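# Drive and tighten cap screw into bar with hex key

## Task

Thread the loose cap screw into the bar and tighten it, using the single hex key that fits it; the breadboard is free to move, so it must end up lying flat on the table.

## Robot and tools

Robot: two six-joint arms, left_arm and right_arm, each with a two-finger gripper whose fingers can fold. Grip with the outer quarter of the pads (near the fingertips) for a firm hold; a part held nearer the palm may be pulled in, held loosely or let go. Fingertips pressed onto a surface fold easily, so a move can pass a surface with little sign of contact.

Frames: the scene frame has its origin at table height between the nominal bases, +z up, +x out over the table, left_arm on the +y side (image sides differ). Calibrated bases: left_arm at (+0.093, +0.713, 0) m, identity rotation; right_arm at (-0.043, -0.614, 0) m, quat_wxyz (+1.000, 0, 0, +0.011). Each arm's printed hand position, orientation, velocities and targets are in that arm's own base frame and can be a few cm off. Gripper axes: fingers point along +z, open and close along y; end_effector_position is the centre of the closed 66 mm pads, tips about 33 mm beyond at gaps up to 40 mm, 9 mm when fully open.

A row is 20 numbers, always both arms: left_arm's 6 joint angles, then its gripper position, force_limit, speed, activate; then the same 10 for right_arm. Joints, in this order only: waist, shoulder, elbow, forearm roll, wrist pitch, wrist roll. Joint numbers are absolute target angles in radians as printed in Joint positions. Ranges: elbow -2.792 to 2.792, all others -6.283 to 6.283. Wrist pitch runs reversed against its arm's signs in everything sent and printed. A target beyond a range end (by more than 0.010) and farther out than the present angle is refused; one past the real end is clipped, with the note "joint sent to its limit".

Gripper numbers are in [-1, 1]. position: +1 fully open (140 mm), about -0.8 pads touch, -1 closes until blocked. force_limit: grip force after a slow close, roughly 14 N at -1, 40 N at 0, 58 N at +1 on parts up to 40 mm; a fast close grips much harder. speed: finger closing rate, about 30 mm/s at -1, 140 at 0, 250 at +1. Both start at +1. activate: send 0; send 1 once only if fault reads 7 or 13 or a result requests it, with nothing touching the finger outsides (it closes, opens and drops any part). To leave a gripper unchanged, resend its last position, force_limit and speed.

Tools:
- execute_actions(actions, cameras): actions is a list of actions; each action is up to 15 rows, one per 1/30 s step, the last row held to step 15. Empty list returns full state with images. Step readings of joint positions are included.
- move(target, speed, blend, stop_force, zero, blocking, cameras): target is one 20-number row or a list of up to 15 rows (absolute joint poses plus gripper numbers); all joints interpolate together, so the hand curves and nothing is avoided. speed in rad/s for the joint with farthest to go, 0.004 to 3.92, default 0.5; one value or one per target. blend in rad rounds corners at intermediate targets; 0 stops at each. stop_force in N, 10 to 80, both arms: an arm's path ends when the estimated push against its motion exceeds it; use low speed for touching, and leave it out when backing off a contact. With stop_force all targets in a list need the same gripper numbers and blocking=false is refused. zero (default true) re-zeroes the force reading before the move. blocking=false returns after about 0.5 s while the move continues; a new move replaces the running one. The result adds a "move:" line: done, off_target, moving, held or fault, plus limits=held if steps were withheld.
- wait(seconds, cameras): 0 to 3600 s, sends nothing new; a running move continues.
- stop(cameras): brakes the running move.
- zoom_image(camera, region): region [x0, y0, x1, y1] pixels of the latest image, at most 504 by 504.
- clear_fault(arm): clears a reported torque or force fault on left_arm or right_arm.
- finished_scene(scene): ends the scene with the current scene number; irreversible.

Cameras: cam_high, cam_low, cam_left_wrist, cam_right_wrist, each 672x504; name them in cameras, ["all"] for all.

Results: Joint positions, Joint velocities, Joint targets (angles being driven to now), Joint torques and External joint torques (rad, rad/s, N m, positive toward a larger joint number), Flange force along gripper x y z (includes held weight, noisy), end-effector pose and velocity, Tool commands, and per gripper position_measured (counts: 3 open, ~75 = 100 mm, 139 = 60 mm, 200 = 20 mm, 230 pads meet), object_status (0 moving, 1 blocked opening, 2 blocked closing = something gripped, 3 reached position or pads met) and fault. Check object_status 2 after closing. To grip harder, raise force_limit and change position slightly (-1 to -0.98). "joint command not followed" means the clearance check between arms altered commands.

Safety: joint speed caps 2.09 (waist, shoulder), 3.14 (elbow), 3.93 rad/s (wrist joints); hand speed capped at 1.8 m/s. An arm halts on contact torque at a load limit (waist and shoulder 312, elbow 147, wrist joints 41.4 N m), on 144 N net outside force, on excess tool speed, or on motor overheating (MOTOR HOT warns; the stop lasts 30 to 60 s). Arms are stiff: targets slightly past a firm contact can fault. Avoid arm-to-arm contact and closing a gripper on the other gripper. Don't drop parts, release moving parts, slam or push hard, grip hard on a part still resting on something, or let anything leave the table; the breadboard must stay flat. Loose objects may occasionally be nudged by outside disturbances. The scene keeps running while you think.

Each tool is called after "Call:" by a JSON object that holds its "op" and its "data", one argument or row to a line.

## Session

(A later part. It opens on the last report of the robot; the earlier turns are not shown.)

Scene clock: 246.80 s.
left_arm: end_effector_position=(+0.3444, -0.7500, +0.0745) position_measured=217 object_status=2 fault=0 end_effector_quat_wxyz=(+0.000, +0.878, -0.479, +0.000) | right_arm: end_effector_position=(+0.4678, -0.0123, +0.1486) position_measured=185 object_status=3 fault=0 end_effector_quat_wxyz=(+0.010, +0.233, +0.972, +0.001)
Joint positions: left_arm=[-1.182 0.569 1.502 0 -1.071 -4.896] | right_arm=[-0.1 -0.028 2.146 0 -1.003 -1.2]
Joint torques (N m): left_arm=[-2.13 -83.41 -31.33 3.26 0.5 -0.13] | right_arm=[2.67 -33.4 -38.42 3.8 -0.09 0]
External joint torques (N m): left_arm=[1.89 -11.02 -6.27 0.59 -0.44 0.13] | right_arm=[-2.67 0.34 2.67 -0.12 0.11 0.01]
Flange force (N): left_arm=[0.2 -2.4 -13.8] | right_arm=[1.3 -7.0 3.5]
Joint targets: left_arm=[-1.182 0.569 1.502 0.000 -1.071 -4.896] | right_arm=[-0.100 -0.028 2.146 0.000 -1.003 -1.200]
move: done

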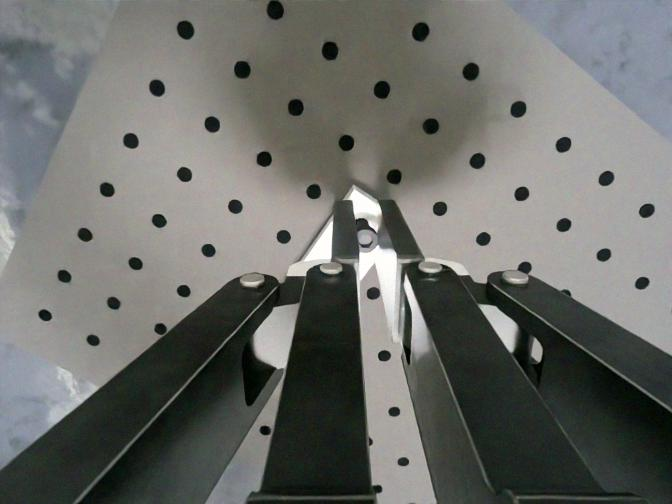

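Call:
{"op": "zoom_image", "data": {
  "camera": "cam_left_wrist",
  "region": [300, 180, 440, 320]
}}

Call:
{"op": "move", "data": {
  "target": [-1.1821,0.5688,1.5018,0,-1.0710,6.1,-1,-0.3,-1,0,-0.1,-0.0276,2.1464,0,-1.0028,-1.2,-0.44,-0.3,0,0],
  "speed": 2
}}

Call:
{"op": "move", "data": {
  "target": [-1.1821,0.5688,1.5018,0,-1.0710,6.1,-0.5,-0.3,-1,0,-0.1,-0.0276,2.1464,0,-1.0028,-1.2,-0.44,-0.3,0,0],
  "cameras": ["cam_left_wrist"]
}}

Call:
{"op": "zoom_image", "data": {
  "camera": "cam_left_wrist",
  "region": [290, 180, 430, 320]
}}

Scaled by 3.600 from the camera's image (finer frame: 960x720).

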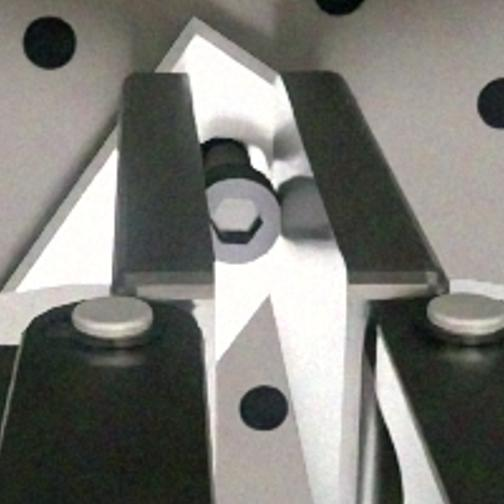

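Scene clock: 264.87 s.
left_arm: end_effector_position=(+0.3444, -0.7500, +0.0744) position_measured=217 object_status=2 fault=0 end_effector_quat_wxyz=(+0.000, +0.959, +0.282, +0.000) | right_arm: end_effector_position=(+0.4678, -0.0123, +0.1486) position_measured=185 object_status=3 fault=0 end_effector_quat_wxyz=(+0.010, +0.233, +0.972, +0.001)
Joint positions: left_arm=[-1.182 0.569 1.502 0 -1.071 6.1] | right_arm=[-0.1 -0.028 2.146 0 -1.003 -1.2]
Joint torques (N m): left_arm=[-0.58 -94.23 -39.77 4.02 1.56 -0.18] | right_arm=[2.59 -33.51 -38.88 3.79 -0.1 -0.04]
External joint torques (N m): left_arm=[0.62 -0.08 2.29 -0.13 -1.56 0.18] | right_arm=[-2.54 0.08 2.96 -0.1 0.12 0.04]
Flange force (N): left_arm=[1.5 -3.9 -0.7] | right_arm=[2.2 -7.1 3.6]
Joint targets: left_arm=[-1.182 0.569 1.502 0.000 -1.071 6.100] | right_arm=[-0.100 -0.028 2.146 0.000 -1.003 -1.200]
move: done

Scene clock: 265.67 s.
left_arm: end_effector_position=(+0.3444, -0.7500, +0.0744) position_measured=192 object_status=0 fault=0 end_effector_quat_wxyz=(+0.000, +0.959, +0.282, +0.000) | right_arm: end_effector_position=(+0.4678, -0.0123, +0.1486) position_measured=185 object_status=3 fault=0 end_effector_quat_wxyz=(+0.010, +0.233, +0.972, +0.001)
Joint positions: left_arm=[-1.182 0.569 1.502 0 -1.071 6.1] | right_arm=[-0.1 -0.028 2.146 0 -1.003 -1.2]
Joint torques (N m): left_arm=[-1.1 -93.95 -37.4 3.79 0.36 -0.14] | right_arm=[2.45 -33.26 -38.61 3.72 -0.23 -0.11]
External joint torques (N m): left_arm=[0.88 -0.31 -0.08 0.09 -0.36 0.14] | right_arm=[-2.36 -0.08 2.93 -0.04 0.24 0.11]
Flange force (N): left_arm=[1.2 0.3 -0.8] | right_arm=[2.6 -6.6 3.6]
Joint targets: left_arm=[-1.182 0.569 1.502 0.000 -1.071 6.100] | right_arm=[-0.100 -0.028 2.146 0.000 -1.003 -1.200]
move: done

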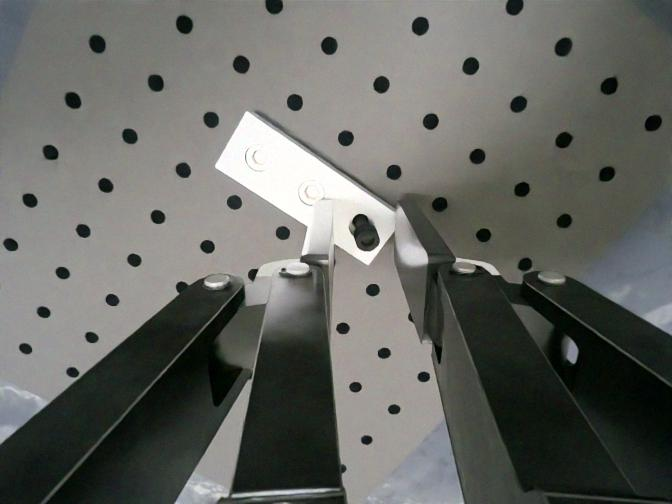

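Scaled by 3.600 from the camera's image (finer frame: 960x720).

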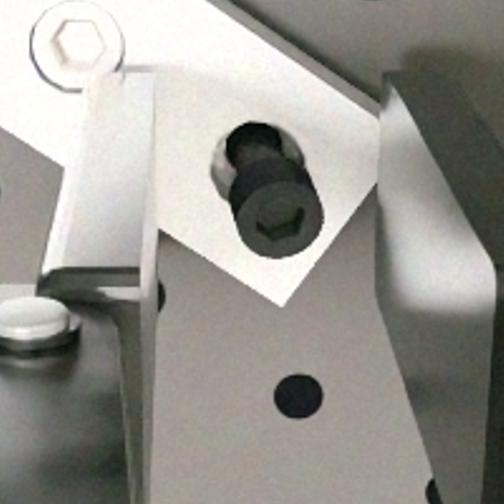

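Call:
{"op": "move", "data": {
  "target": [
    [-1.1821,0.5688,1.5018,0,-1.0710,-5.89,-0.5,-0.3,-1,0,-0.1,-0.0276,2.1464,0,-1.0028,-1.2,-0.44,-0.3,0,0],
    [-1.1821,0.5688,1.5018,0,-1.0710,-5.89,-1,-0.3,-1,0,-0.1,-0.0276,2.1464,0,-1.0028,-1.2,-0.44,-0.3,0,0]
  ],
  "speed": 2.5
}}

Call:
{"op": "move", "data": {
  "target": [-1.1821,0.5692,1.5022,0,-1.0702,6.1,-1,-0.3,-1,0,-0.1,-0.0276,2.1464,0,-1.0028,-1.2,-0.44,-0.3,0,0],
  "speed": 2.5
}}

Call:
{"op": "move", "data": {
  "target": [-1.1821,0.5692,1.5022,0,-1.0702,6.1,-0.5,-0.3,-1,0,-0.1,-0.0276,2.1464,0,-1.0028,-1.2,-0.44,-0.3,0,0],
  "cameras": ["cam_left_wrist"]
}}

Call:
{"op": "zoom_image", "data": {
  "camera": "cam_left_wrist",
  "region": [290, 180, 430, 320]
}}

Scene clock: 289.90 s.
left_arm: end_effector_position=(+0.3444, -0.7500, +0.0745) position_measured=217 object_status=0 fault=0 end_effector_quat_wxyz=(+0.000, +1.000, -0.002, +0.000) | right_arm: end_effector_position=(+0.4678, -0.0123, +0.1486) position_measured=185 object_status=3 fault=0 end_effector_quat_wxyz=(+0.010, +0.233, +0.972, +0.001)
Joint positions: left_arm=[-1.182 0.569 1.502 0 -1.071 -5.89] | right_arm=[-0.1 -0.028 2.146 0 -1.003 -1.2]
Joint torques (N m): left_arm=[-1.59 -92.63 -37.31 3.61 0.82 -0.12] | right_arm=[2.73 -33.05 -38.72 3.76 -0.07 -0.05]
External joint torques (N m): left_arm=[1.34 -1.45 -0.14 0.27 -0.79 0.13] | right_arm=[-2.75 -0.14 2.97 -0.07 0.08 0.05]
Flange force (N): left_arm=[1.2 -1.5 -2.4] | right_arm=[2.4 -7.6 3.3]
Joint targets: left_arm=[-1.182 0.569 1.502 0.000 -1.071 -5.890] | right_arm=[-0.100 -0.028 2.146 0.000 -1.003 -1.200]
move: done

Scene clock: 295.60 s.
left_arm: end_effector_position=(+0.3444, -0.7500, +0.0739) position_measured=217 object_status=2 fault=0 end_effector_quat_wxyz=(+0.000, +0.959, +0.282, +0.000) | right_arm: end_effector_position=(+0.4678, -0.0123, +0.1486) position_measured=185 object_status=3 fault=0 end_effector_quat_wxyz=(+0.010, +0.233, +0.972, +0.001)
Joint positions: left_arm=[-1.182 0.569 1.502 0 -1.07 6.1] | right_arm=[-0.1 -0.028 2.146 0 -1.003 -1.2]
Joint torques (N m): left_arm=[-0.26 -93.12 -39.57 4.21 2.04 0.04] | right_arm=[2.44 -32.19 -38.7 3.71 -0.05 -0.07]
External joint torques (N m): left_arm=[-0.08 -1 2.15 -0.34 -2.05 -0.04] | right_arm=[-2.42 -1.09 2.87 -0.02 0.07 0.07]
Flange force (N): left_arm=[0.5 -4.5 -2.3] | right_arm=[3.9 -7.5 2.2]
Joint targets: left_arm=[-1.182 0.569 1.502 0.000 -1.070 6.100] | right_arm=[-0.100 -0.028 2.146 0.000 -1.003 -1.200]
move: done

Scene clock: 296.40 s.
left_arm: end_effector_position=(+0.3444, -0.7500, +0.0739) position_measured=192 object_status=0 fault=0 end_effector_quat_wxyz=(+0.000, +0.959, +0.282, +0.000) | right_arm: end_effector_position=(+0.4678, -0.0123, +0.1486) position_measured=185 object_status=3 fault=0 end_effector_quat_wxyz=(+0.010, +0.233, +0.972, +0.001)
Joint positions: left_arm=[-1.182 0.569 1.502 0 -1.07 6.1] | right_arm=[-0.1 -0.028 2.146 0 -1.003 -1.2]
Joint torques (N m): left_arm=[-1.19 -94.11 -37.41 3.76 0.34 -0.13] | right_arm=[2.32 -32.72 -38.51 3.75 -0.18 -0.09]
External joint torques (N m): left_arm=[0.79 0 -0.04 0.12 -0.33 0.13] | right_arm=[-2.27 -0.52 2.65 -0.05 0.2 0.09]
Flange force (N): left_arm=[1.0 0.6 -0.5] | right_arm=[2.9 -6.6 2.8]
Joint targets: left_arm=[-1.182 0.569 1.502 0.000 -1.070 6.100] | right_arm=[-0.100 -0.028 2.146 0.000 -1.003 -1.200]
move: done

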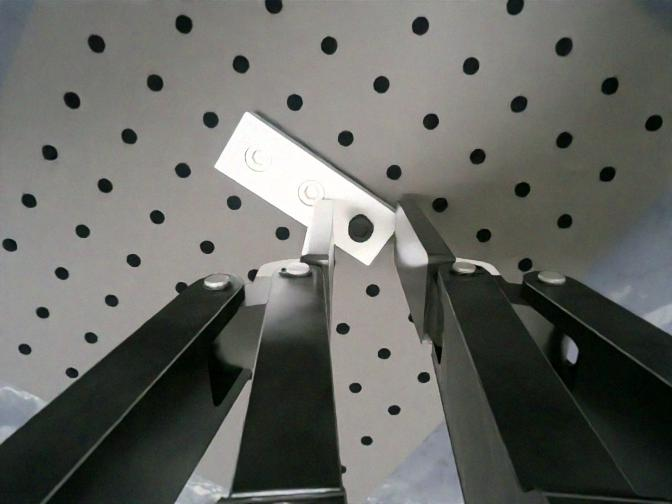

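Scaled by 3.600 from the camera's image (finer frame: 960x720).

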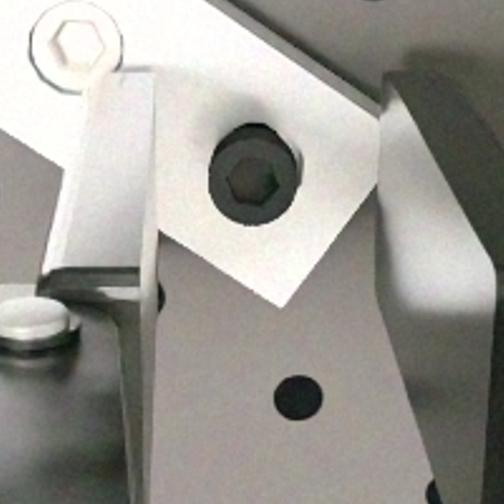

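Call:
{"op": "move", "data": {
  "target": [
    [-1.1821,0.5692,1.5022,0,-1.0702,-5.89,-0.5,-0.3,-1,0,-0.1,-0.0276,2.1464,0,-1.0028,-1.2,-0.44,-0.3,0,0],
    [-1.1821,0.5692,1.5022,0,-1.0702,-5.89,-1,-0.3,-1,0,-0.1,-0.0276,2.1464,0,-1.0028,-1.2,-0.44,-0.3,0,0]
  ],
  "speed": 2.5
}}

Call:
{"op": "move", "data": {
  "target": [-1.1821,0.5692,1.5022,0,-1.0702,6.1,-1,-0.3,-1,0,-0.1,-0.0276,2.1464,0,-1.0028,-1.2,-0.44,-0.3,0,0],
  "speed": 2.5
}}

Call:
{"op": "move", "data": {
  "target": [-1.1821,0.5692,1.5022,0,-1.0702,6.1,-0.5,-0.3,-1,0,-0.1,-0.0276,2.1464,0,-1.0028,-1.2,-0.44,-0.3,0,0],
  "cameras": ["cam_left_wrist"]
}}

Call:
{"op": "zoom_image", "data": {
  "camera": "cam_left_wrist",
  "region": [290, 180, 430, 320]
}}

Scene clock: 312.30 s.
left_arm: end_effector_position=(+0.3444, -0.7500, +0.0739) position_measured=217 object_status=0 fault=0 end_effector_quat_wxyz=(+0.000, +1.000, -0.002, +0.000) | right_arm: end_effector_position=(+0.4678, -0.0123, +0.1486) position_measured=185 object_status=3 fault=0 end_effector_quat_wxyz=(+0.010, +0.233, +0.972, +0.001)
Joint positions: left_arm=[-1.182 0.569 1.502 0 -1.07 -5.89] | right_arm=[-0.1 -0.028 2.146 0 -1.003 -1.2]
Joint torques (N m): left_arm=[-1.8 -92.3 -37.15 3.58 0.92 -0.17] | right_arm=[3.28 -32.81 -38.64 3.71 -0.11 -0.13]
External joint torques (N m): left_arm=[1.38 -1.91 -0.36 0.31 -0.89 0.17] | right_arm=[-3.29 -0.59 2.78 -0.02 0.13 0.13]
Flange force (N): left_arm=[1.3 -1.6 -3.1] | right_arm=[2.4 -8.7 2.7]
Joint targets: left_arm=[-1.182 0.569 1.502 0.000 -1.070 -5.890] | right_arm=[-0.100 -0.028 2.146 0.000 -1.003 -1.200]
move: done

Scene clock: 318.00 s.
left_arm: end_effector_position=(+0.3444, -0.7500, +0.0739) position_measured=217 object_status=2 fault=0 end_effector_quat_wxyz=(+0.000, +0.959, +0.282, +0.000) | right_arm: end_effector_position=(+0.4678, -0.0123, +0.1486) position_measured=185 object_status=3 fault=0 end_effector_quat_wxyz=(+0.010, +0.233, +0.972, +0.001)
Joint positions: left_arm=[-1.182 0.569 1.502 0 -1.07 6.1] | right_arm=[-0.1 -0.028 2.146 0 -1.003 -1.2]
Joint torques (N m): left_arm=[-0.21 -93.45 -39.8 4.07 2 -0.03] | right_arm=[2.34 -32.51 -38.84 3.72 -0.06 -0.04]
External joint torques (N m): left_arm=[-0.07 -0.67 2.34 -0.19 -2 0.03] | right_arm=[-2.21 -0.45 3.11 -0.04 0.08 0.04]
Flange force (N): left_arm=[0.6 -4.6 -1.8] | right_arm=[3.5 -6.9 3.1]
Joint targets: left_arm=[-1.182 0.569 1.502 0.000 -1.070 6.100] | right_arm=[-0.100 -0.028 2.146 0.000 -1.003 -1.200]
move: done

Scene clock: 318.80 s.
left_arm: end_effector_position=(+0.3444, -0.7500, +0.0739) position_measured=192 object_status=0 fault=0 end_effector_quat_wxyz=(+0.000, +0.959, +0.282, +0.000) | right_arm: end_effector_position=(+0.4678, -0.0123, +0.1486) position_measured=185 object_status=3 fault=0 end_effector_quat_wxyz=(+0.010, +0.233, +0.972, +0.001)
Joint positions: left_arm=[-1.182 0.569 1.502 0 -1.07 6.1] | right_arm=[-0.1 -0.028 2.146 0 -1.003 -1.2]
Joint torques (N m): left_arm=[-0.94 -94.39 -37.43 3.84 0.3 -0.11] | right_arm=[2.99 -33.54 -38.49 3.7 -0.1 -0.05]
External joint torques (N m): left_arm=[0.39 0.2 -0.09 0.03 -0.3 0.11] | right_arm=[-2.93 0.54 2.85 -0.03 0.11 0.05]
Flange force (N): left_arm=[0.5 0.9 -0.4] | right_arm=[1.1 -7.4 3.9]
Joint targets: left_arm=[-1.182 0.569 1.502 0.000 -1.070 6.100] | right_arm=[-0.100 -0.028 2.146 0.000 -1.003 -1.200]
move: done

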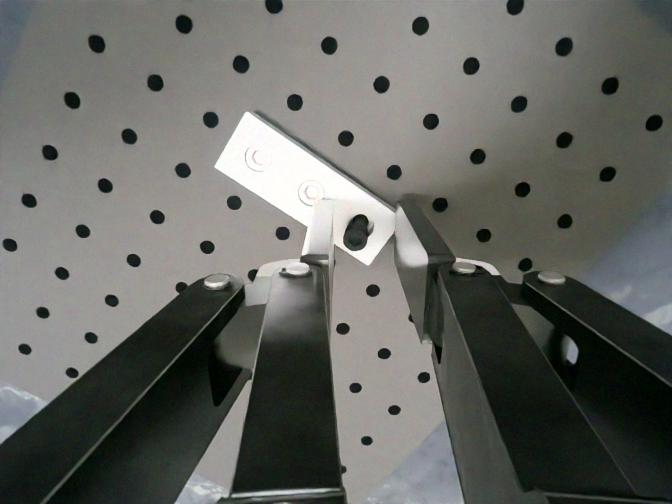

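Scaled by 3.600 from the camera's image (finer frame: 960x720).

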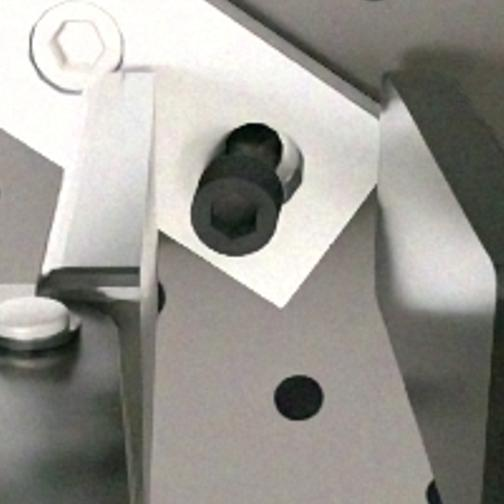

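Call:
{"op": "move", "data": {
  "target": [-1.1821,0.5692,1.5022,0,-1.0702,2.958,-0.5,-0.3,-1,0,-0.1,-0.0276,2.1464,0,-1.0028,-1.2,-0.44,-0.3,0,0],
  "speed": 2,
  "cameras": ["cam_left_wrist"]
}}

Call:
{"op": "zoom_image", "data": {
  "camera": "cam_left_wrist",
  "region": [290, 180, 430, 320]
}}

Scene clock: 338.80 s.
left_arm: end_effector_position=(+0.3444, -0.7500, +0.0739) position_measured=192 object_status=3 fault=0 end_effector_quat_wxyz=(+0.000, -0.282, +0.959, +0.000) | right_arm: end_effector_position=(+0.4678, -0.0123, +0.1486) position_measured=185 object_status=3 fault=0 end_effector_quat_wxyz=(+0.010, +0.233, +0.972, +0.001)
Joint positions: left_arm=[-1.182 0.569 1.502 0 -1.07 2.958] | right_arm=[-0.1 -0.028 2.146 0 -1.003 -1.2]
Joint torques (N m): left_arm=[-0.82 -93.93 -37.43 3.66 0.33 -0.3] | right_arm=[2.92 -32.92 -38.61 3.8 -0.16 -0.05]
External joint torques (N m): left_arm=[0.41 -0.34 -0.1 0.14 -0.31 0.3] | right_arm=[-2.89 -0.42 2.76 -0.1 0.18 0.05]
Flange force (N): left_arm=[-0.8 -0.2 -0.8] | right_arm=[2.4 -7.9 3.0]
Joint targets: left_arm=[-1.182 0.569 1.502 0.000 -1.070 2.958] | right_arm=[-0.100 -0.028 2.146 0.000 -1.003 -1.200]
move: done

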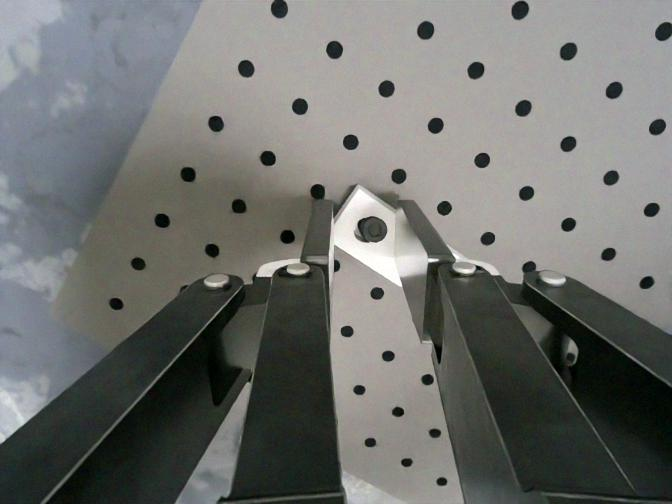

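Scaled by 3.600 from the camera's image (finer frame: 960x720).

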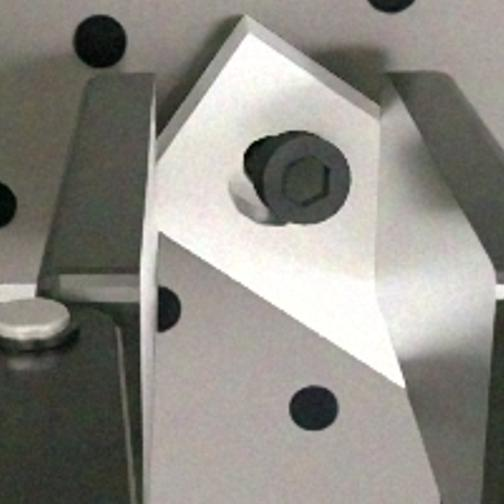

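Call:
{"op": "move", "data": {
  "target": [
    [-1.1815,0.5662,1.5038,0,-1.0716,-4.252,-0.5,-0.3,-1,0,-0.1,-0.0276,2.1464,0,-1.0028,-1.2,-0.44,-0.3,0,0],
    [-1.1815,0.5662,1.5038,0,-1.0716,-4.252,-1,-0.3,-1,0,-0.1,-0.0276,2.1464,0,-1.0028,-1.2,-0.44,-0.3,0,0]
  ],
  "speed": 2.5,
  "cameras": ["cam_left_wrist"]
}}

Call:
{"op": "zoom_image", "data": {
  "camera": "cam_left_wrist",
  "region": [290, 180, 430, 320]
}}

Scene clock: 359.90 s.
left_arm: end_effector_position=(+0.3444, -0.7487, +0.0756) position_measured=217 object_status=0 fault=0 end_effector_quat_wxyz=(+0.000, +0.682, -0.732, +0.000) | right_arm: end_effector_position=(+0.4678, -0.0123, +0.1486) position_measured=185 object_status=3 fault=0 end_effector_quat_wxyz=(+0.010, +0.233, +0.972, +0.001)
Joint positions: left_arm=[-1.181 0.566 1.504 0 -1.072 -4.252] | right_arm=[-0.1 -0.028 2.146 0 -1.003 -1.2]
Joint torques (N m): left_arm=[-0.69 -94.04 -37.62 3.75 0.41 -0.1] | right_arm=[2.47 -32.99 -38.57 3.79 -0.09 -0.07]
External joint torques (N m): left_arm=[0.27 -0.07 0.04 0.07 -0.35 0.1] | right_arm=[-2.33 -0.25 2.84 -0.1 0.1 0.07]
Flange force (N): left_arm=[-0.1 -0.5 -0.6] | right_arm=[2.7 -6.7 3.1]
Joint targets: left_arm=[-1.181 0.566 1.504 0.000 -1.072 -4.252] | right_arm=[-0.100 -0.028 2.146 0.000 -1.003 -1.200]
move: done

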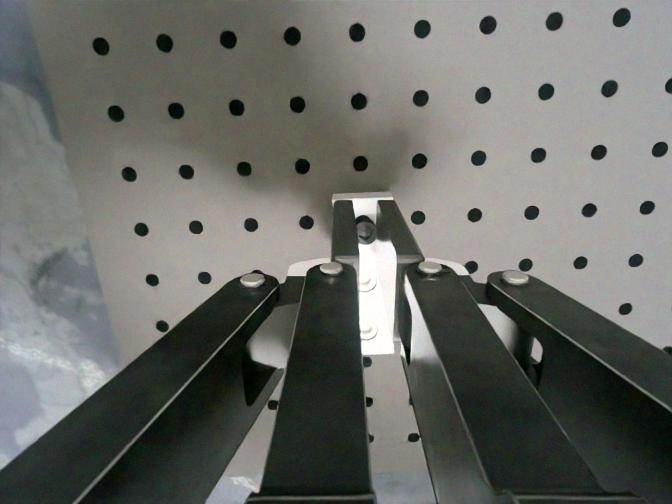

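Scaled by 3.600 from the camera's image (finer frame: 960x720).

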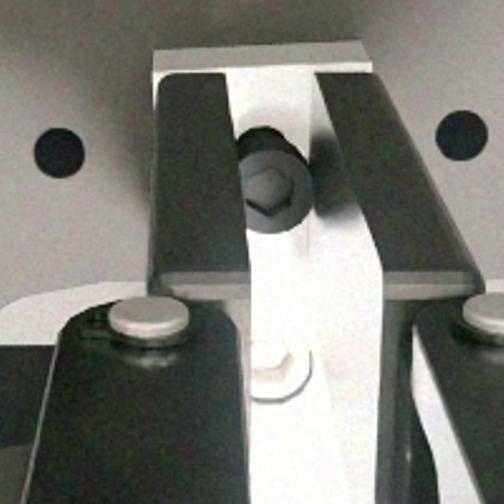

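Call:
{"op": "move", "data": {
  "target": [-1.1815,0.5674,1.5050,0,-1.0692,6.1,-1,-0.3,-1,0,-0.1,-0.0276,2.1464,0,-1.0028,-1.2,-0.44,-0.3,0,0],
  "speed": 2.0
}}

Call:
{"op": "move", "data": {
  "target": [-1.1815,0.5674,1.5050,0,-1.0692,6.1,-0.5,-0.3,-1,0,-0.1,-0.0276,2.1464,0,-1.0028,-1.2,-0.44,-0.3,0,0],
  "cameras": ["cam_left_wrist"]
}}

Call:
{"op": "zoom_image", "data": {
  "camera": "cam_left_wrist",
  "region": [290, 180, 430, 320]
}}

Scene clock: 372.47 s.
left_arm: end_effector_position=(+0.3444, -0.7486, +0.0740) position_measured=217 object_status=2 fault=0 end_effector_quat_wxyz=(+0.000, +0.959, +0.282, +0.000) | right_arm: end_effector_position=(+0.4678, -0.0123, +0.1486) position_measured=185 object_status=3 fault=0 end_effector_quat_wxyz=(+0.010, +0.233, +0.972, +0.001)
Joint positions: left_arm=[-1.181 0.567 1.505 0 -1.069 6.1] | right_arm=[-0.1 -0.028 2.146 0 -1.003 -1.2]
Joint torques (N m): left_arm=[-1.45 -90.07 -34.19 3.57 -0.27 -0.23] | right_arm=[3.07 -32.99 -38.86 3.71 -0.13 -0.05]
External joint torques (N m): left_arm=[1.02 -3.91 -3.27 0.3 0.27 0.23] | right_arm=[-2.89 -0.36 3.24 -0.04 0.13 0.05]
Flange force (N): left_arm=[1.2 2.2 -5.0] | right_arm=[3.0 -8.2 3.5]
Joint targets: left_arm=[-1.181 0.567 1.505 0.000 -1.069 6.100] | right_arm=[-0.100 -0.028 2.146 0.000 -1.003 -1.200]
move: done

Scene clock: 373.27 s.
left_arm: end_effector_position=(+0.3444, -0.7486, +0.0740) position_measured=192 object_status=0 fault=0 end_effector_quat_wxyz=(+0.000, +0.959, +0.282, +0.000) | right_arm: end_effector_position=(+0.4678, -0.0123, +0.1486) position_measured=185 object_status=3 fault=0 end_effector_quat_wxyz=(+0.010, +0.233, +0.972, +0.001)
Joint positions: left_arm=[-1.181 0.567 1.505 0 -1.069 6.1] | right_arm=[-0.1 -0.028 2.146 0 -1.003 -1.2]
Joint torques (N m): left_arm=[-1.3 -94.08 -37.55 3.76 0.32 -0.13] | right_arm=[2.69 -32.75 -38.92 3.75 -0.21 -0.08]
External joint torques (N m): left_arm=[1.1 0.07 0.11 0.12 -0.32 0.13] | right_arm=[-2.85 -0.25 3.13 -0.07 0.22 0.08]
Flange force (N): left_arm=[1.4 0.4 -0.4] | right_arm=[2.7 -7.9 3.6]
Joint targets: left_arm=[-1.181 0.567 1.505 0.000 -1.069 6.100] | right_arm=[-0.100 -0.028 2.146 0.000 -1.003 -1.200]
move: done

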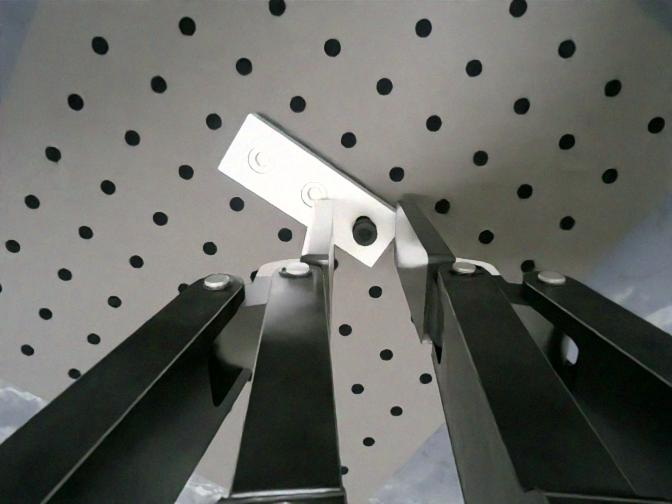

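Scaled by 3.600 from the camera's image (finer frame: 960x720).

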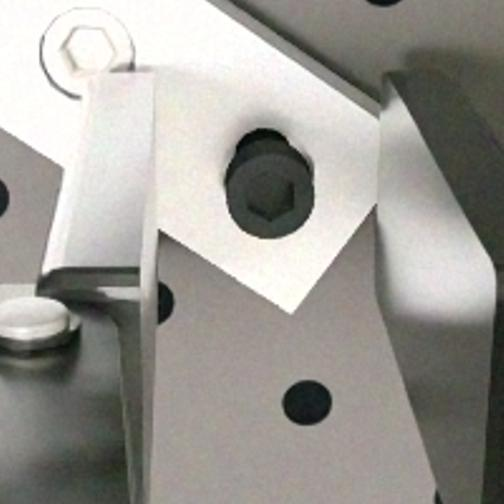

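Call:
{"op": "move", "data": {
  "target": [
    [-1.1815,0.5674,1.5050,0,-1.0692,-5.89,-0.5,-0.3,-1,0,-0.1,-0.0276,2.1464,0,-1.0028,-1.2,-0.44,-0.3,0,0],
    [-1.1815,0.5674,1.5050,0,-1.0692,-5.89,-1,-0.3,-1,0,-0.1,-0.0276,2.1464,0,-1.0028,-1.2,-0.44,-0.3,0,0]
  ],
  "speed": 2.5
}}

Call:
{"op": "move", "data": {
  "target": [-1.1815,0.5677,1.5053,0,-1.0686,6.1,-1,-0.3,-1,0,-0.1,-0.0276,2.1464,0,-1.0028,-1.2,-0.44,-0.3,0,0],
  "speed": 2.5
}}

Call:
{"op": "move", "data": {
  "target": [-1.1815,0.5677,1.5053,0,-1.0686,6.1,-0.5,-0.3,-1,0,-0.1,-0.0276,2.1464,0,-1.0028,-1.2,-0.44,-0.3,0,0],
  "cameras": ["cam_left_wrist"]
}}

Call:
{"op": "zoom_image", "data": {
  "camera": "cam_left_wrist",
  "region": [290, 180, 430, 320]
}}

Scene clock: 388.70 s.
left_arm: end_effector_position=(+0.3444, -0.7487, +0.0740) position_measured=217 object_status=0 fault=0 end_effector_quat_wxyz=(+0.000, +1.000, -0.002, +0.000) | right_arm: end_effector_position=(+0.4678, -0.0123, +0.1486) position_measured=185 object_status=3 fault=0 end_effector_quat_wxyz=(+0.010, +0.233, +0.972, +0.001)
Joint positions: left_arm=[-1.182 0.567 1.505 0 -1.069 -5.89] | right_arm=[-0.1 -0.028 2.146 0 -1.003 -1.2]
Joint torques (N m): left_arm=[-1.13 -92.18 -36.76 3.77 0.43 -0.13] | right_arm=[2.49 -32.41 -39.11 3.7 -0.14 0]
External joint torques (N m): left_arm=[0.77 -1.89 -0.73 0.11 -0.4 0.13] | right_arm=[-2.46 -0.55 3.41 -0.02 0.15 0]
Flange force (N): left_arm=[0.8 -0.9 -2.6] | right_arm=[3.8 -7.7 3.5]
Joint targets: left_arm=[-1.181 0.567 1.505 0.000 -1.069 -5.890] | right_arm=[-0.100 -0.028 2.146 0.000 -1.003 -1.200]
move: done

Scene clock: 394.40 s.
left_arm: end_effector_position=(+0.3444, -0.7486, +0.0736) position_measured=217 object_status=2 fault=0 end_effector_quat_wxyz=(+0.000, +0.959, +0.282, +0.000) | right_arm: end_effector_position=(+0.4678, -0.0123, +0.1486) position_measured=185 object_status=3 fault=0 end_effector_quat_wxyz=(+0.010, +0.233, +0.972, +0.001)
Joint positions: left_arm=[-1.182 0.568 1.505 0 -1.069 6.1] | right_arm=[-0.1 -0.028 2.146 0 -1.003 -1.2]
Joint torques (N m): left_arm=[-1.47 -102.13 -42.25 3.61 0.04 -0.14] | right_arm=[2.89 -33.1 -38.73 3.75 -0.08 -0.05]
External joint torques (N m): left_arm=[1.11 8.04 4.81 0.26 -0.04 0.14] | right_arm=[-2.75 0.04 2.98 -0.06 0.09 0.05]
Flange force (N): left_arm=[1.5 0.3 9.7] | right_arm=[2.1 -7.5 3.5]
Joint targets: left_arm=[-1.181 0.568 1.505 0.000 -1.069 6.100] | right_arm=[-0.100 -0.028 2.146 0.000 -1.003 -1.200]
move: done

Scene clock: 395.20 s.
left_arm: end_effector_position=(+0.3444, -0.7486, +0.0736) position_measured=192 object_status=0 fault=0 end_effector_quat_wxyz=(+0.000, +0.959, +0.282, +0.000) | right_arm: end_effector_position=(+0.4678, -0.0123, +0.1486) position_measured=185 object_status=3 fault=0 end_effector_quat_wxyz=(+0.010, +0.233, +0.972, +0.001)
Joint positions: left_arm=[-1.182 0.568 1.505 0 -1.069 6.1] | right_arm=[-0.1 -0.028 2.146 0 -1.003 -1.2]
Joint torques (N m): left_arm=[-1.03 -94.07 -37.42 3.79 0.32 -0.08] | right_arm=[2.46 -33.72 -38.95 3.75 -0.02 -0.05]
External joint torques (N m): left_arm=[0.64 -0.08 -0.04 0.09 -0.32 0.08] | right_arm=[-2.32 0.52 3.24 -0.07 0.03 0.05]
Flange force (N): left_arm=[0.8 0.5 -0.6] | right_arm=[2.2 -6.5 4.2]
Joint targets: left_arm=[-1.181 0.568 1.505 0.000 -1.069 6.100] | right_arm=[-0.100 -0.028 2.146 0.000 -1.003 -1.200]
move: done

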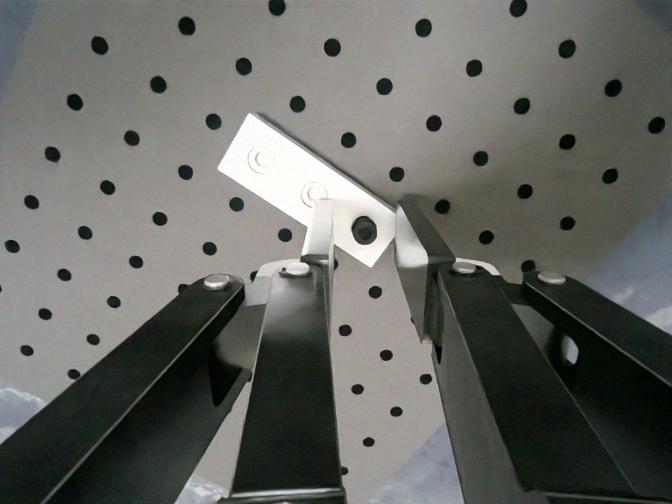

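Scaled by 3.600 from the camera's image (finer frame: 960x720).

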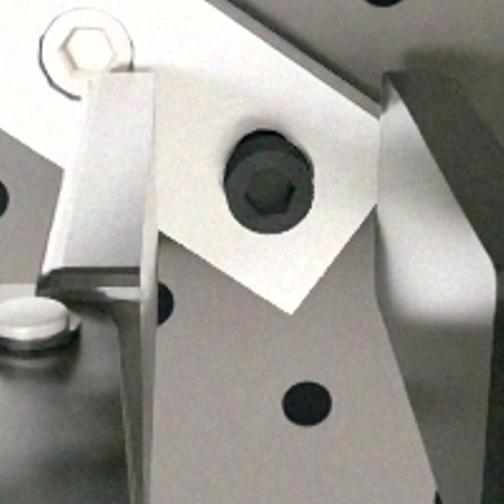

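Call:
{"op": "move", "data": {
  "target": [
    [-1.1815,0.5677,1.5053,0,-1.0686,-5.89,-0.5,-0.3,-1,0,-0.1,-0.0276,2.1464,0,-1.0028,-1.2,-0.44,-0.3,0,0],
    [-1.1815,0.5677,1.5053,0,-1.0686,-5.89,-1,-0.3,-1,0,-0.1,-0.0276,2.1464,0,-1.0028,-1.2,-0.44,-0.3,0,0]
  ],
  "speed": 2.5
}}

Call:
{"op": "move", "data": {
  "target": [-1.1815,0.5677,1.5053,0,-1.0686,6.1,-1,-0.3,-1,0,-0.1,-0.0276,2.1464,0,-1.0028,-1.2,-0.44,-0.3,0,0],
  "speed": 2.5
}}

Call:
{"op": "move", "data": {
  "target": [
    [-1.1815,0.5677,1.5053,0,-1.0686,6.1,-0.5,-0.3,-1,0,-0.1,-0.0276,2.1464,0,-1.0028,-1.2,-0.44,-0.3,0,0],
    [-1.1815,0.5677,1.5053,0,-1.0686,-5.89,-0.5,-0.3,-1,0,-0.1,-0.0276,2.1464,0,-1.0028,-1.2,-0.44,-0.3,0,0]
  ],
  "speed": 2.5,
  "cameras": ["cam_left_wrist"]
}}

Call:
{"op": "zoom_image", "data": {
  "camera": "cam_left_wrist",
  "region": [290, 180, 430, 320]
}}

Scene clock: 411.93 s.
left_arm: end_effector_position=(+0.3444, -0.7486, +0.0736) position_measured=217 object_status=0 fault=0 end_effector_quat_wxyz=(+0.000, +1.000, -0.002, +0.000) | right_arm: end_effector_position=(+0.4678, -0.0123, +0.1486) position_measured=185 object_status=3 fault=0 end_effector_quat_wxyz=(+0.010, +0.233, +0.972, +0.001)
Joint positions: left_arm=[-1.182 0.568 1.505 0 -1.069 -5.89] | right_arm=[-0.1 -0.028 2.146 0 -1.003 -1.2]
Joint torques (N m): left_arm=[-1.35 -91.68 -36.19 3.78 0.47 -0.13] | right_arm=[2.56 -32.75 -38.61 3.73 -0.13 -0.03]
External joint torques (N m): left_arm=[0.8 -2.29 -1.27 0.09 -0.44 0.13] | right_arm=[-2.57 -0.23 2.84 -0.05 0.15 0.03]
Flange force (N): left_arm=[1.1 -0.3 -3.4] | right_arm=[2.5 -7.3 3.2]
Joint targets: left_arm=[-1.181 0.568 1.505 0.000 -1.069 -5.890] | right_arm=[-0.100 -0.028 2.146 0.000 -1.003 -1.200]
move: done

Scene clock: 417.63 s.
left_arm: end_effector_position=(+0.3444, -0.7486, +0.0736) position_measured=217 object_status=2 fault=0 end_effector_quat_wxyz=(+0.000, +0.959, +0.282, +0.000) | right_arm: end_effector_position=(+0.4678, -0.0123, +0.1486) position_measured=185 object_status=3 fault=0 end_effector_quat_wxyz=(+0.010, +0.233, +0.972, +0.001)
Joint positions: left_arm=[-1.182 0.568 1.505 0 -1.069 6.1] | right_arm=[-0.1 -0.028 2.146 0 -1.003 -1.2]
Joint torques (N m): left_arm=[-1.99 -102.17 -41.94 3.4 -0.01 0.2] | right_arm=[2.31 -32.97 -38.61 3.71 -0.08 -0.12]
External joint torques (N m): left_arm=[1.7 8.16 4.54 0.47 0.01 -0.2] | right_arm=[-2.17 -0.2 2.91 -0.03 0.09 0.12]
Flange force (N): left_arm=[1.7 1.1 9.7] | right_arm=[2.9 -6.3 3.2]
Joint targets: left_arm=[-1.181 0.568 1.505 0.000 -1.069 6.100] | right_arm=[-0.100 -0.028 2.146 0.000 -1.003 -1.200]
move: done

Scene clock: 424.13 s.
left_arm: end_effector_position=(+0.3444, -0.7486, +0.0736) position_measured=192 object_status=3 fault=0 end_effector_quat_wxyz=(+0.000, +1.000, -0.002, +0.000) | right_arm: end_effector_position=(+0.4678, -0.0123, +0.1486) position_measured=185 object_status=3 fault=0 end_effector_quat_wxyz=(+0.010, +0.233, +0.972, +0.001)
Joint positions: left_arm=[-1.182 0.568 1.505 0 -1.069 -5.89] | right_arm=[-0.1 -0.028 2.146 0 -1.003 -1.2]
Joint torques (N m): left_arm=[-1.11 -94.05 -37.37 3.76 0.36 -0.11] | right_arm=[2.73 -32.9 -38.78 3.79 -0.13 -0.04]
External joint torques (N m): left_arm=[0.96 -0.13 -0.14 0.13 -0.33 0.11] | right_arm=[-2.7 -0.28 3.12 -0.11 0.13 0.04]
Flange force (N): left_arm=[1.4 -0.1 -0.7] | right_arm=[2.8 -7.7 3.4]
Joint targets: left_arm=[-1.181 0.568 1.505 0.000 -1.069 -5.890] | right_arm=[-0.100 -0.028 2.146 0.000 -1.003 -1.200]
move: done

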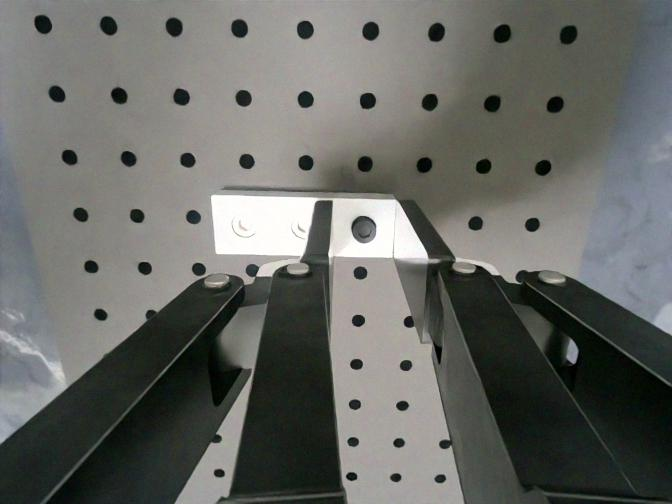

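Scaled by 3.600 from the camera's image (finer frame: 960x720).

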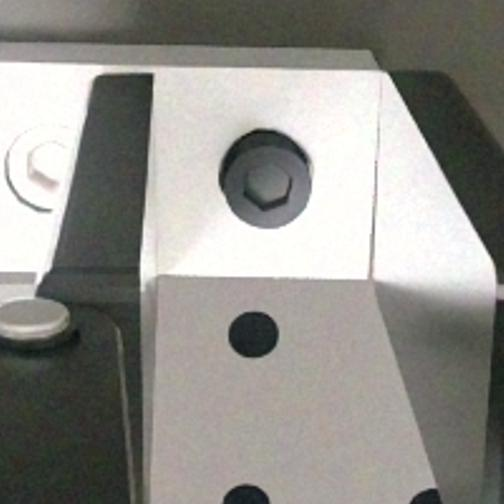

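Call:
{"op": "move", "data": {
  "target": [-1.1815,0.5677,1.5053,0,-1.0686,-5.89,-1,-0.3,-1,0,-0.1,-0.0276,2.1464,0,-1.0028,-1.2,-0.44,-0.3,0,0]
}}

Call:
{"op": "move", "data": {
  "target": [-1.1815,0.5677,1.5053,0,-1.0686,6.1,-1,-0.3,-1,0,-0.1,-0.0276,2.1464,0,-1.0028,-1.2,-0.44,-0.3,0,0],
  "speed": 2.5
}}

Call:
{"op": "move", "data": {
  "target": [
    [-1.1815,0.5677,1.5053,0,-1.0686,6.1,-0.5,-0.3,0,0,-0.1,-0.0276,2.1464,0,-1.0028,-1.2,-0.44,-0.3,0,0],
    [-1.1815,0.5,1.42,0,-1.22,2,-0.5,-0.3,0,0,-0.1,-0.0276,2.1464,0,-1.0028,-1.2,-0.44,-0.3,0,0],
    [0.1,0.0,1.6,0,-1.54,1.67,-0.3,-0.3,0,0,-0.1,-0.0276,2.1464,0,-1.0028,-1.2,-0.44,-0.3,0,0]
  ],
  "speed": 1,
  "cameras": ["cam_left_wrist","cam_high"]
}}

Scene clock: 437.07 s.
left_arm: end_effector_position=(+0.3444, -0.7486, +0.0736) position_measured=217 object_status=0 fault=0 end_effector_quat_wxyz=(+0.000, +1.000, -0.002, +0.000) | right_arm: end_effector_position=(+0.4678, -0.0123, +0.1486) position_measured=185 object_status=3 fault=0 end_effector_quat_wxyz=(+0.010, +0.233, +0.972, +0.001)
Joint positions: left_arm=[-1.182 0.568 1.505 0 -1.069 -5.89] | right_arm=[-0.1 -0.028 2.146 0 -1.003 -1.2]
Joint torques (N m): left_arm=[-0.9 -90.42 -35.6 3.7 0.54 -0.1] | right_arm=[2.77 -33.21 -38.4 3.68 0.02 0.03]
External joint torques (N m): left_arm=[0.89 -3.72 -1.86 0.18 -0.51 0.1] | right_arm=[-2.87 0.14 2.59 0 0 -0.03]
Flange force (N): left_arm=[1.0 -0.8 -5.0] | right_arm=[1.3 -7.6 3.0]
Joint targets: left_arm=[-1.181 0.568 1.505 0.000 -1.069 -5.890] | right_arm=[-0.100 -0.028 2.146 0.000 -1.003 -1.200]
move: done

Scene clock: 442.77 s.
left_arm: end_effector_position=(+0.3444, -0.7486, +0.0736) position_measured=217 object_status=2 fault=0 end_effector_quat_wxyz=(+0.000, +0.959, +0.282, +0.000) | right_arm: end_effector_position=(+0.4678, -0.0123, +0.1486) position_measured=185 object_status=3 fault=0 end_effector_quat_wxyz=(+0.010, +0.233, +0.972, +0.001)
Joint positions: left_arm=[-1.182 0.568 1.505 0 -1.069 6.1] | right_arm=[-0.1 -0.028 2.146 0 -1.003 -1.2]
Joint torques (N m): left_arm=[-1.8 -100.69 -41.42 3.5 0.07 -0.27] | right_arm=[2.66 -33.86 -38.6 3.67 -0.15 -0.05]
External joint torques (N m): left_arm=[1.54 6.53 3.92 0.39 -0.07 0.27] | right_arm=[-2.48 0.59 2.95 0.01 0.15 0.05]
Flange force (N): left_arm=[2.2 0.4 7.9] | right_arm=[1.5 -6.6 4.2]
Joint targets: left_arm=[-1.181 0.568 1.505 0.000 -1.069 6.100] | right_arm=[-0.100 -0.028 2.146 0.000 -1.003 -1.200]
move: done

Scene clock: 450.30 s.
left_arm: end_effector_position=(+0.5531, +0.0902, +0.4237) position_measured=167 object_status=3 fault=0 end_effector_quat_wxyz=(+0.000, +1.000, +0.000, +0.001) | right_arm: end_effector_position=(+0.4678, -0.0123, +0.1486) position_measured=185 object_status=3 fault=0 end_effector_quat_wxyz=(+0.010, +0.233, +0.972, +0.001)
Joint positions: left_arm=[0.1 0 1.6 0 -1.54 1.67] | right_arm=[-0.1 -0.028 2.146 0 -1.003 -1.2]
Joint torques (N m): left_arm=[-0.83 -44.55 -42.73 4.29 0.35 -0.12] | right_arm=[2.71 -33.63 -38.61 3.71 -0.17 -0.09]
External joint torques (N m): left_arm=[0.84 1.74 0.03 0.08 -0.29 0.12] | right_arm=[-2.77 0.71 2.81 -0.03 0.19 0.09]
Flange force (N): left_arm=[2.5 -2.1 -0.4] | right_arm=[0.9 -6.9 4.2]
Joint targets: left_arm=[0.100 0.000 1.600 0.000 -1.540 1.670] | right_arm=[-0.100 -0.028 2.146 0.000 -1.003 -1.200]
move: done
Images, in order (width x height): cam_high 672x504, cam_left_wrist 672x504.

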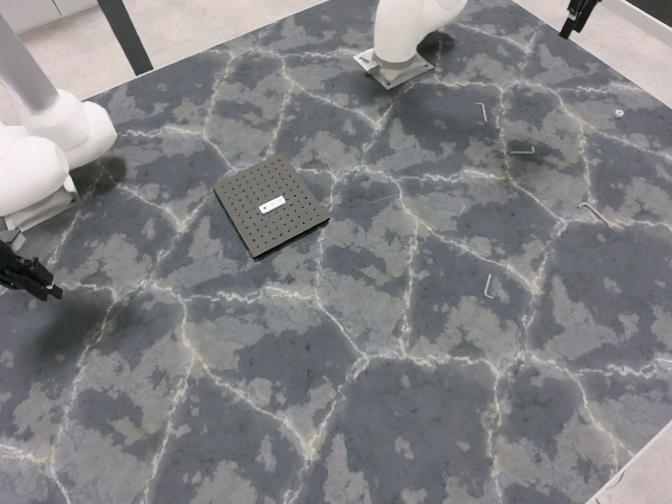

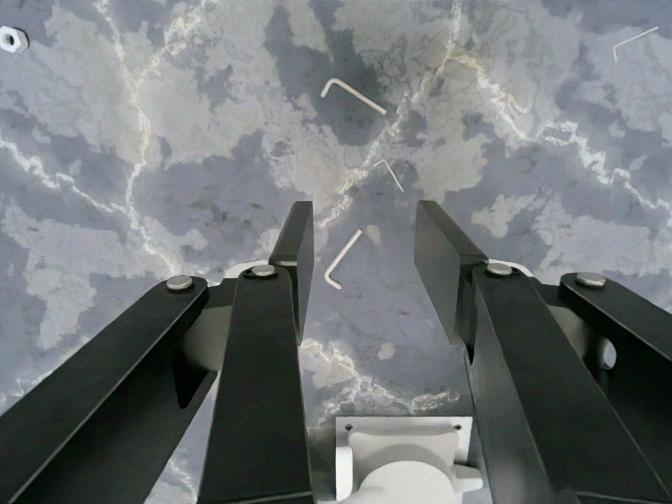

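Call:
{"op": "zoom_image", "data": {
  "camera": "cam_left_wrist",
  "region": [300, 60, 440, 200]
}}

Call:
{"op": "zoom_image", "data": {
  "camera": "cam_left_wrist",
  "region": [290, 200, 400, 310]
}}

Call:
{"op": "zoom_image", "data": {
  "camera": "cam_left_wrist",
  "region": [560, 0, 670, 110]
}}

Scaled by 3.600 from the camera's image (finer frame: 960x720).

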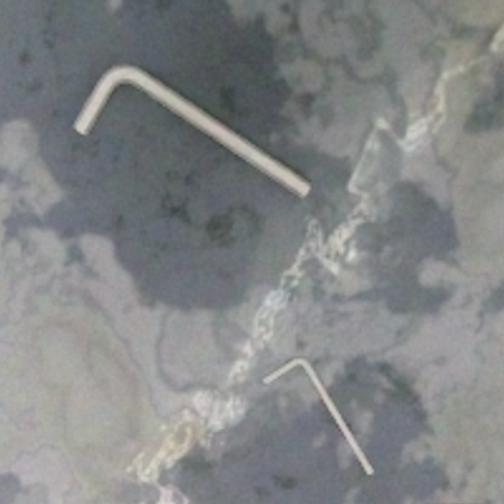

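Scaled by 4.582 from the camera's image (finer frame: 960x720).

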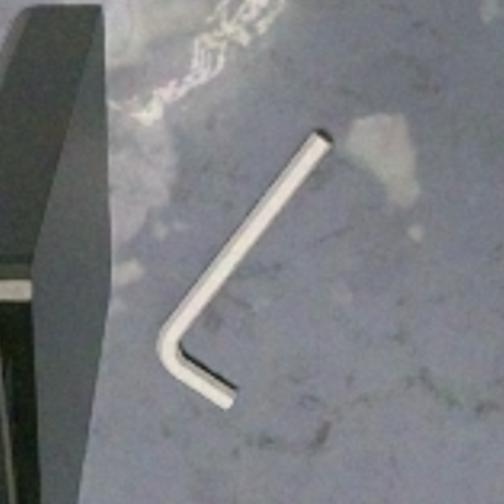

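Scaled by 4.582 from the camera's image (finer frame: 960x720).

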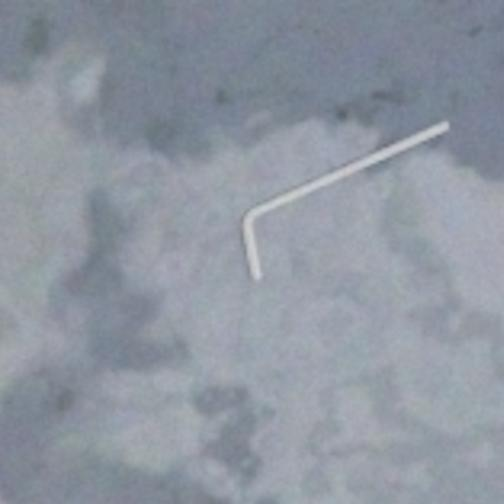

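Call:
{"op": "move", "data": {
  "target": [0.065,0.1603,1.84,0,-1.1413,-2.551,-0.3,-0.3,0,0,-0.1,-0.0276,2.1464,0,-1.0028,-1.2,-0.44,-0.3,0,0],
  "speed": 1.5,
  "cameras": ["cam_left_wrist"]
}}

Call:
{"op": "zoom_image", "data": {
  "camera": "cam_left_wrist",
  "region": [280, 100, 440, 260]
}}

Scene clock: 494.53 s.
left_arm: end_effector_position=(+0.6037, +0.0739, +0.1993) position_measured=167 object_status=3 fault=0 end_effector_quat_wxyz=(+0.000, -0.499, +0.867, +0.000) | right_arm: end_effector_position=(+0.4678, -0.0123, +0.1486) position_measured=185 object_status=3 fault=0 end_effector_quat_wxyz=(+0.010, +0.233, +0.972, +0.001)
Joint positions: left_arm=[0.065 0.16 1.84 0 -1.141 -2.551] | right_arm=[-0.1 -0.028 2.146 0 -1.003 -1.2]
Joint torques (N m): left_arm=[-0.79 -57.16 -38.67 3.86 0.26 -0.1] | right_arm=[2.81 -33.53 -38.2 3.72 -0.14 -0.03]
External joint torques (N m): left_arm=[0.69 1.33 -0.09 0.07 -0.29 0.1] | right_arm=[-2.73 0.46 2.6 -0.04 0.14 0.03]
Flange force (N): left_arm=[-2.4 -1.1 0.3] | right_arm=[1.0 -6.9 3.6]
Joint targets: left_arm=[0.065 0.160 1.840 0.000 -1.141 -2.551] | right_arm=[-0.100 -0.028 2.146 0.000 -1.003 -1.200]
move: done

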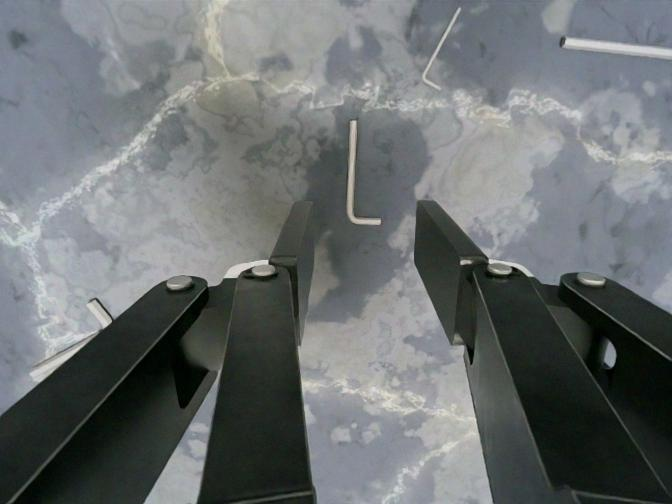

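Scaled by 3.150 from the camera's image (finer frame: 960x720).

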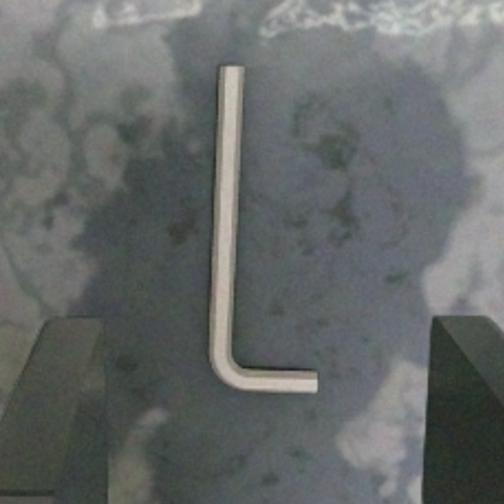

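Call:
{"op": "move", "data": {
  "target": [
    [0.0578,0.3139,1.9939,0,-0.8338,-2.538,-0.3,-0.3,0,0,-0.1,-0.0276,2.1464,0,-1.0028,-1.2,-0.44,-0.3,0,0],
    [0.0578,0.3139,1.9939,0,-0.8338,-2.538,-1,0,-1,0,-0.1,-0.0276,2.1464,0,-1.0028,-1.2,-0.35,1,-1,0]
  ],
  "speed": 0.3
}}

Call:
{"op": "move", "data": {
  "target": [0.065,0.1603,1.84,0,-1.1413,-2.551,-1,0,-1,0,-0.1,-0.0276,2.1464,0,-1.0028,-1.2,-0.35,1,-1,0],
  "speed": 0.5,
  "cameras": ["cam_left_wrist"]
}}

Scene clock: 514.53 s.
left_arm: end_effector_position=(+0.6024, +0.0694, +0.0340) position_measured=225 object_status=0 fault=0 end_effector_quat_wxyz=(+0.000, -0.490, +0.872, +0.000) | right_arm: end_effector_position=(+0.4678, -0.0123, +0.1486) position_measured=173 object_status=3 fault=0 end_effector_quat_wxyz=(+0.010, +0.233, +0.972, +0.001)
Joint positions: left_arm=[0.058 0.314 1.994 0 -0.834 -2.538] | right_arm=[-0.1 -0.028 2.146 0 -1.003 -1.2]
Joint torques (N m): left_arm=[-0.32 -58.32 -28.15 3.25 0.86 -0.12] | right_arm=[2.13 -33.45 -38.31 3.75 0.01 -0.06]
External joint torques (N m): left_arm=[0.39 -6.03 -3.38 -0.04 -0.89 0.12] | right_arm=[-2 0.19 2.41 -0.05 0.01 0.06]
Flange force (N): left_arm=[-0.1 1.2 -11.1] | right_arm=[1.7 -5.5 2.9]
Joint targets: left_arm=[0.058 0.314 1.994 0.000 -0.834 -2.538] | right_arm=[-0.100 -0.028 2.146 0.000 -1.003 -1.200]
move: done

Scene clock: 515.67 s.
left_arm: end_effector_position=(+0.6037, +0.0739, +0.1992) position_measured=225 object_status=2 fault=0 end_effector_quat_wxyz=(+0.000, -0.499, +0.867, +0.000) | right_arm: end_effector_position=(+0.4678, -0.0123, +0.1486) position_measured=173 object_status=3 fault=0 end_effector_quat_wxyz=(+0.010, +0.233, +0.972, +0.001)
Joint positions: left_arm=[0.065 0.16 1.84 0 -1.141 -2.551] | right_arm=[-0.1 -0.028 2.146 0 -1.003 -1.2]
Joint torques (N m): left_arm=[-0.73 -57.72 -38.63 3.85 0.23 -0.1] | right_arm=[2.83 -33.45 -38.8 3.78 -0.18 0.01]
External joint torques (N m): left_arm=[0.79 1.89 -0.1 0.09 -0.26 0.1] | right_arm=[-2.75 0.48 3.08 -0.1 0.19 -0.01]
Flange force (N): left_arm=[-3.1 -1.7 0.7] | right_arm=[1.6 -7.4 4.3]
Joint targets: left_arm=[0.065 0.160 1.840 0.000 -1.141 -2.551] | right_arm=[-0.100 -0.028 2.146 0.000 -1.003 -1.200]
move: done

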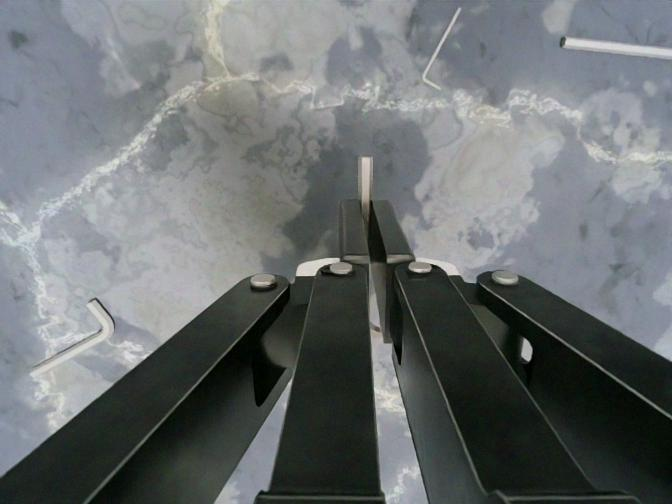

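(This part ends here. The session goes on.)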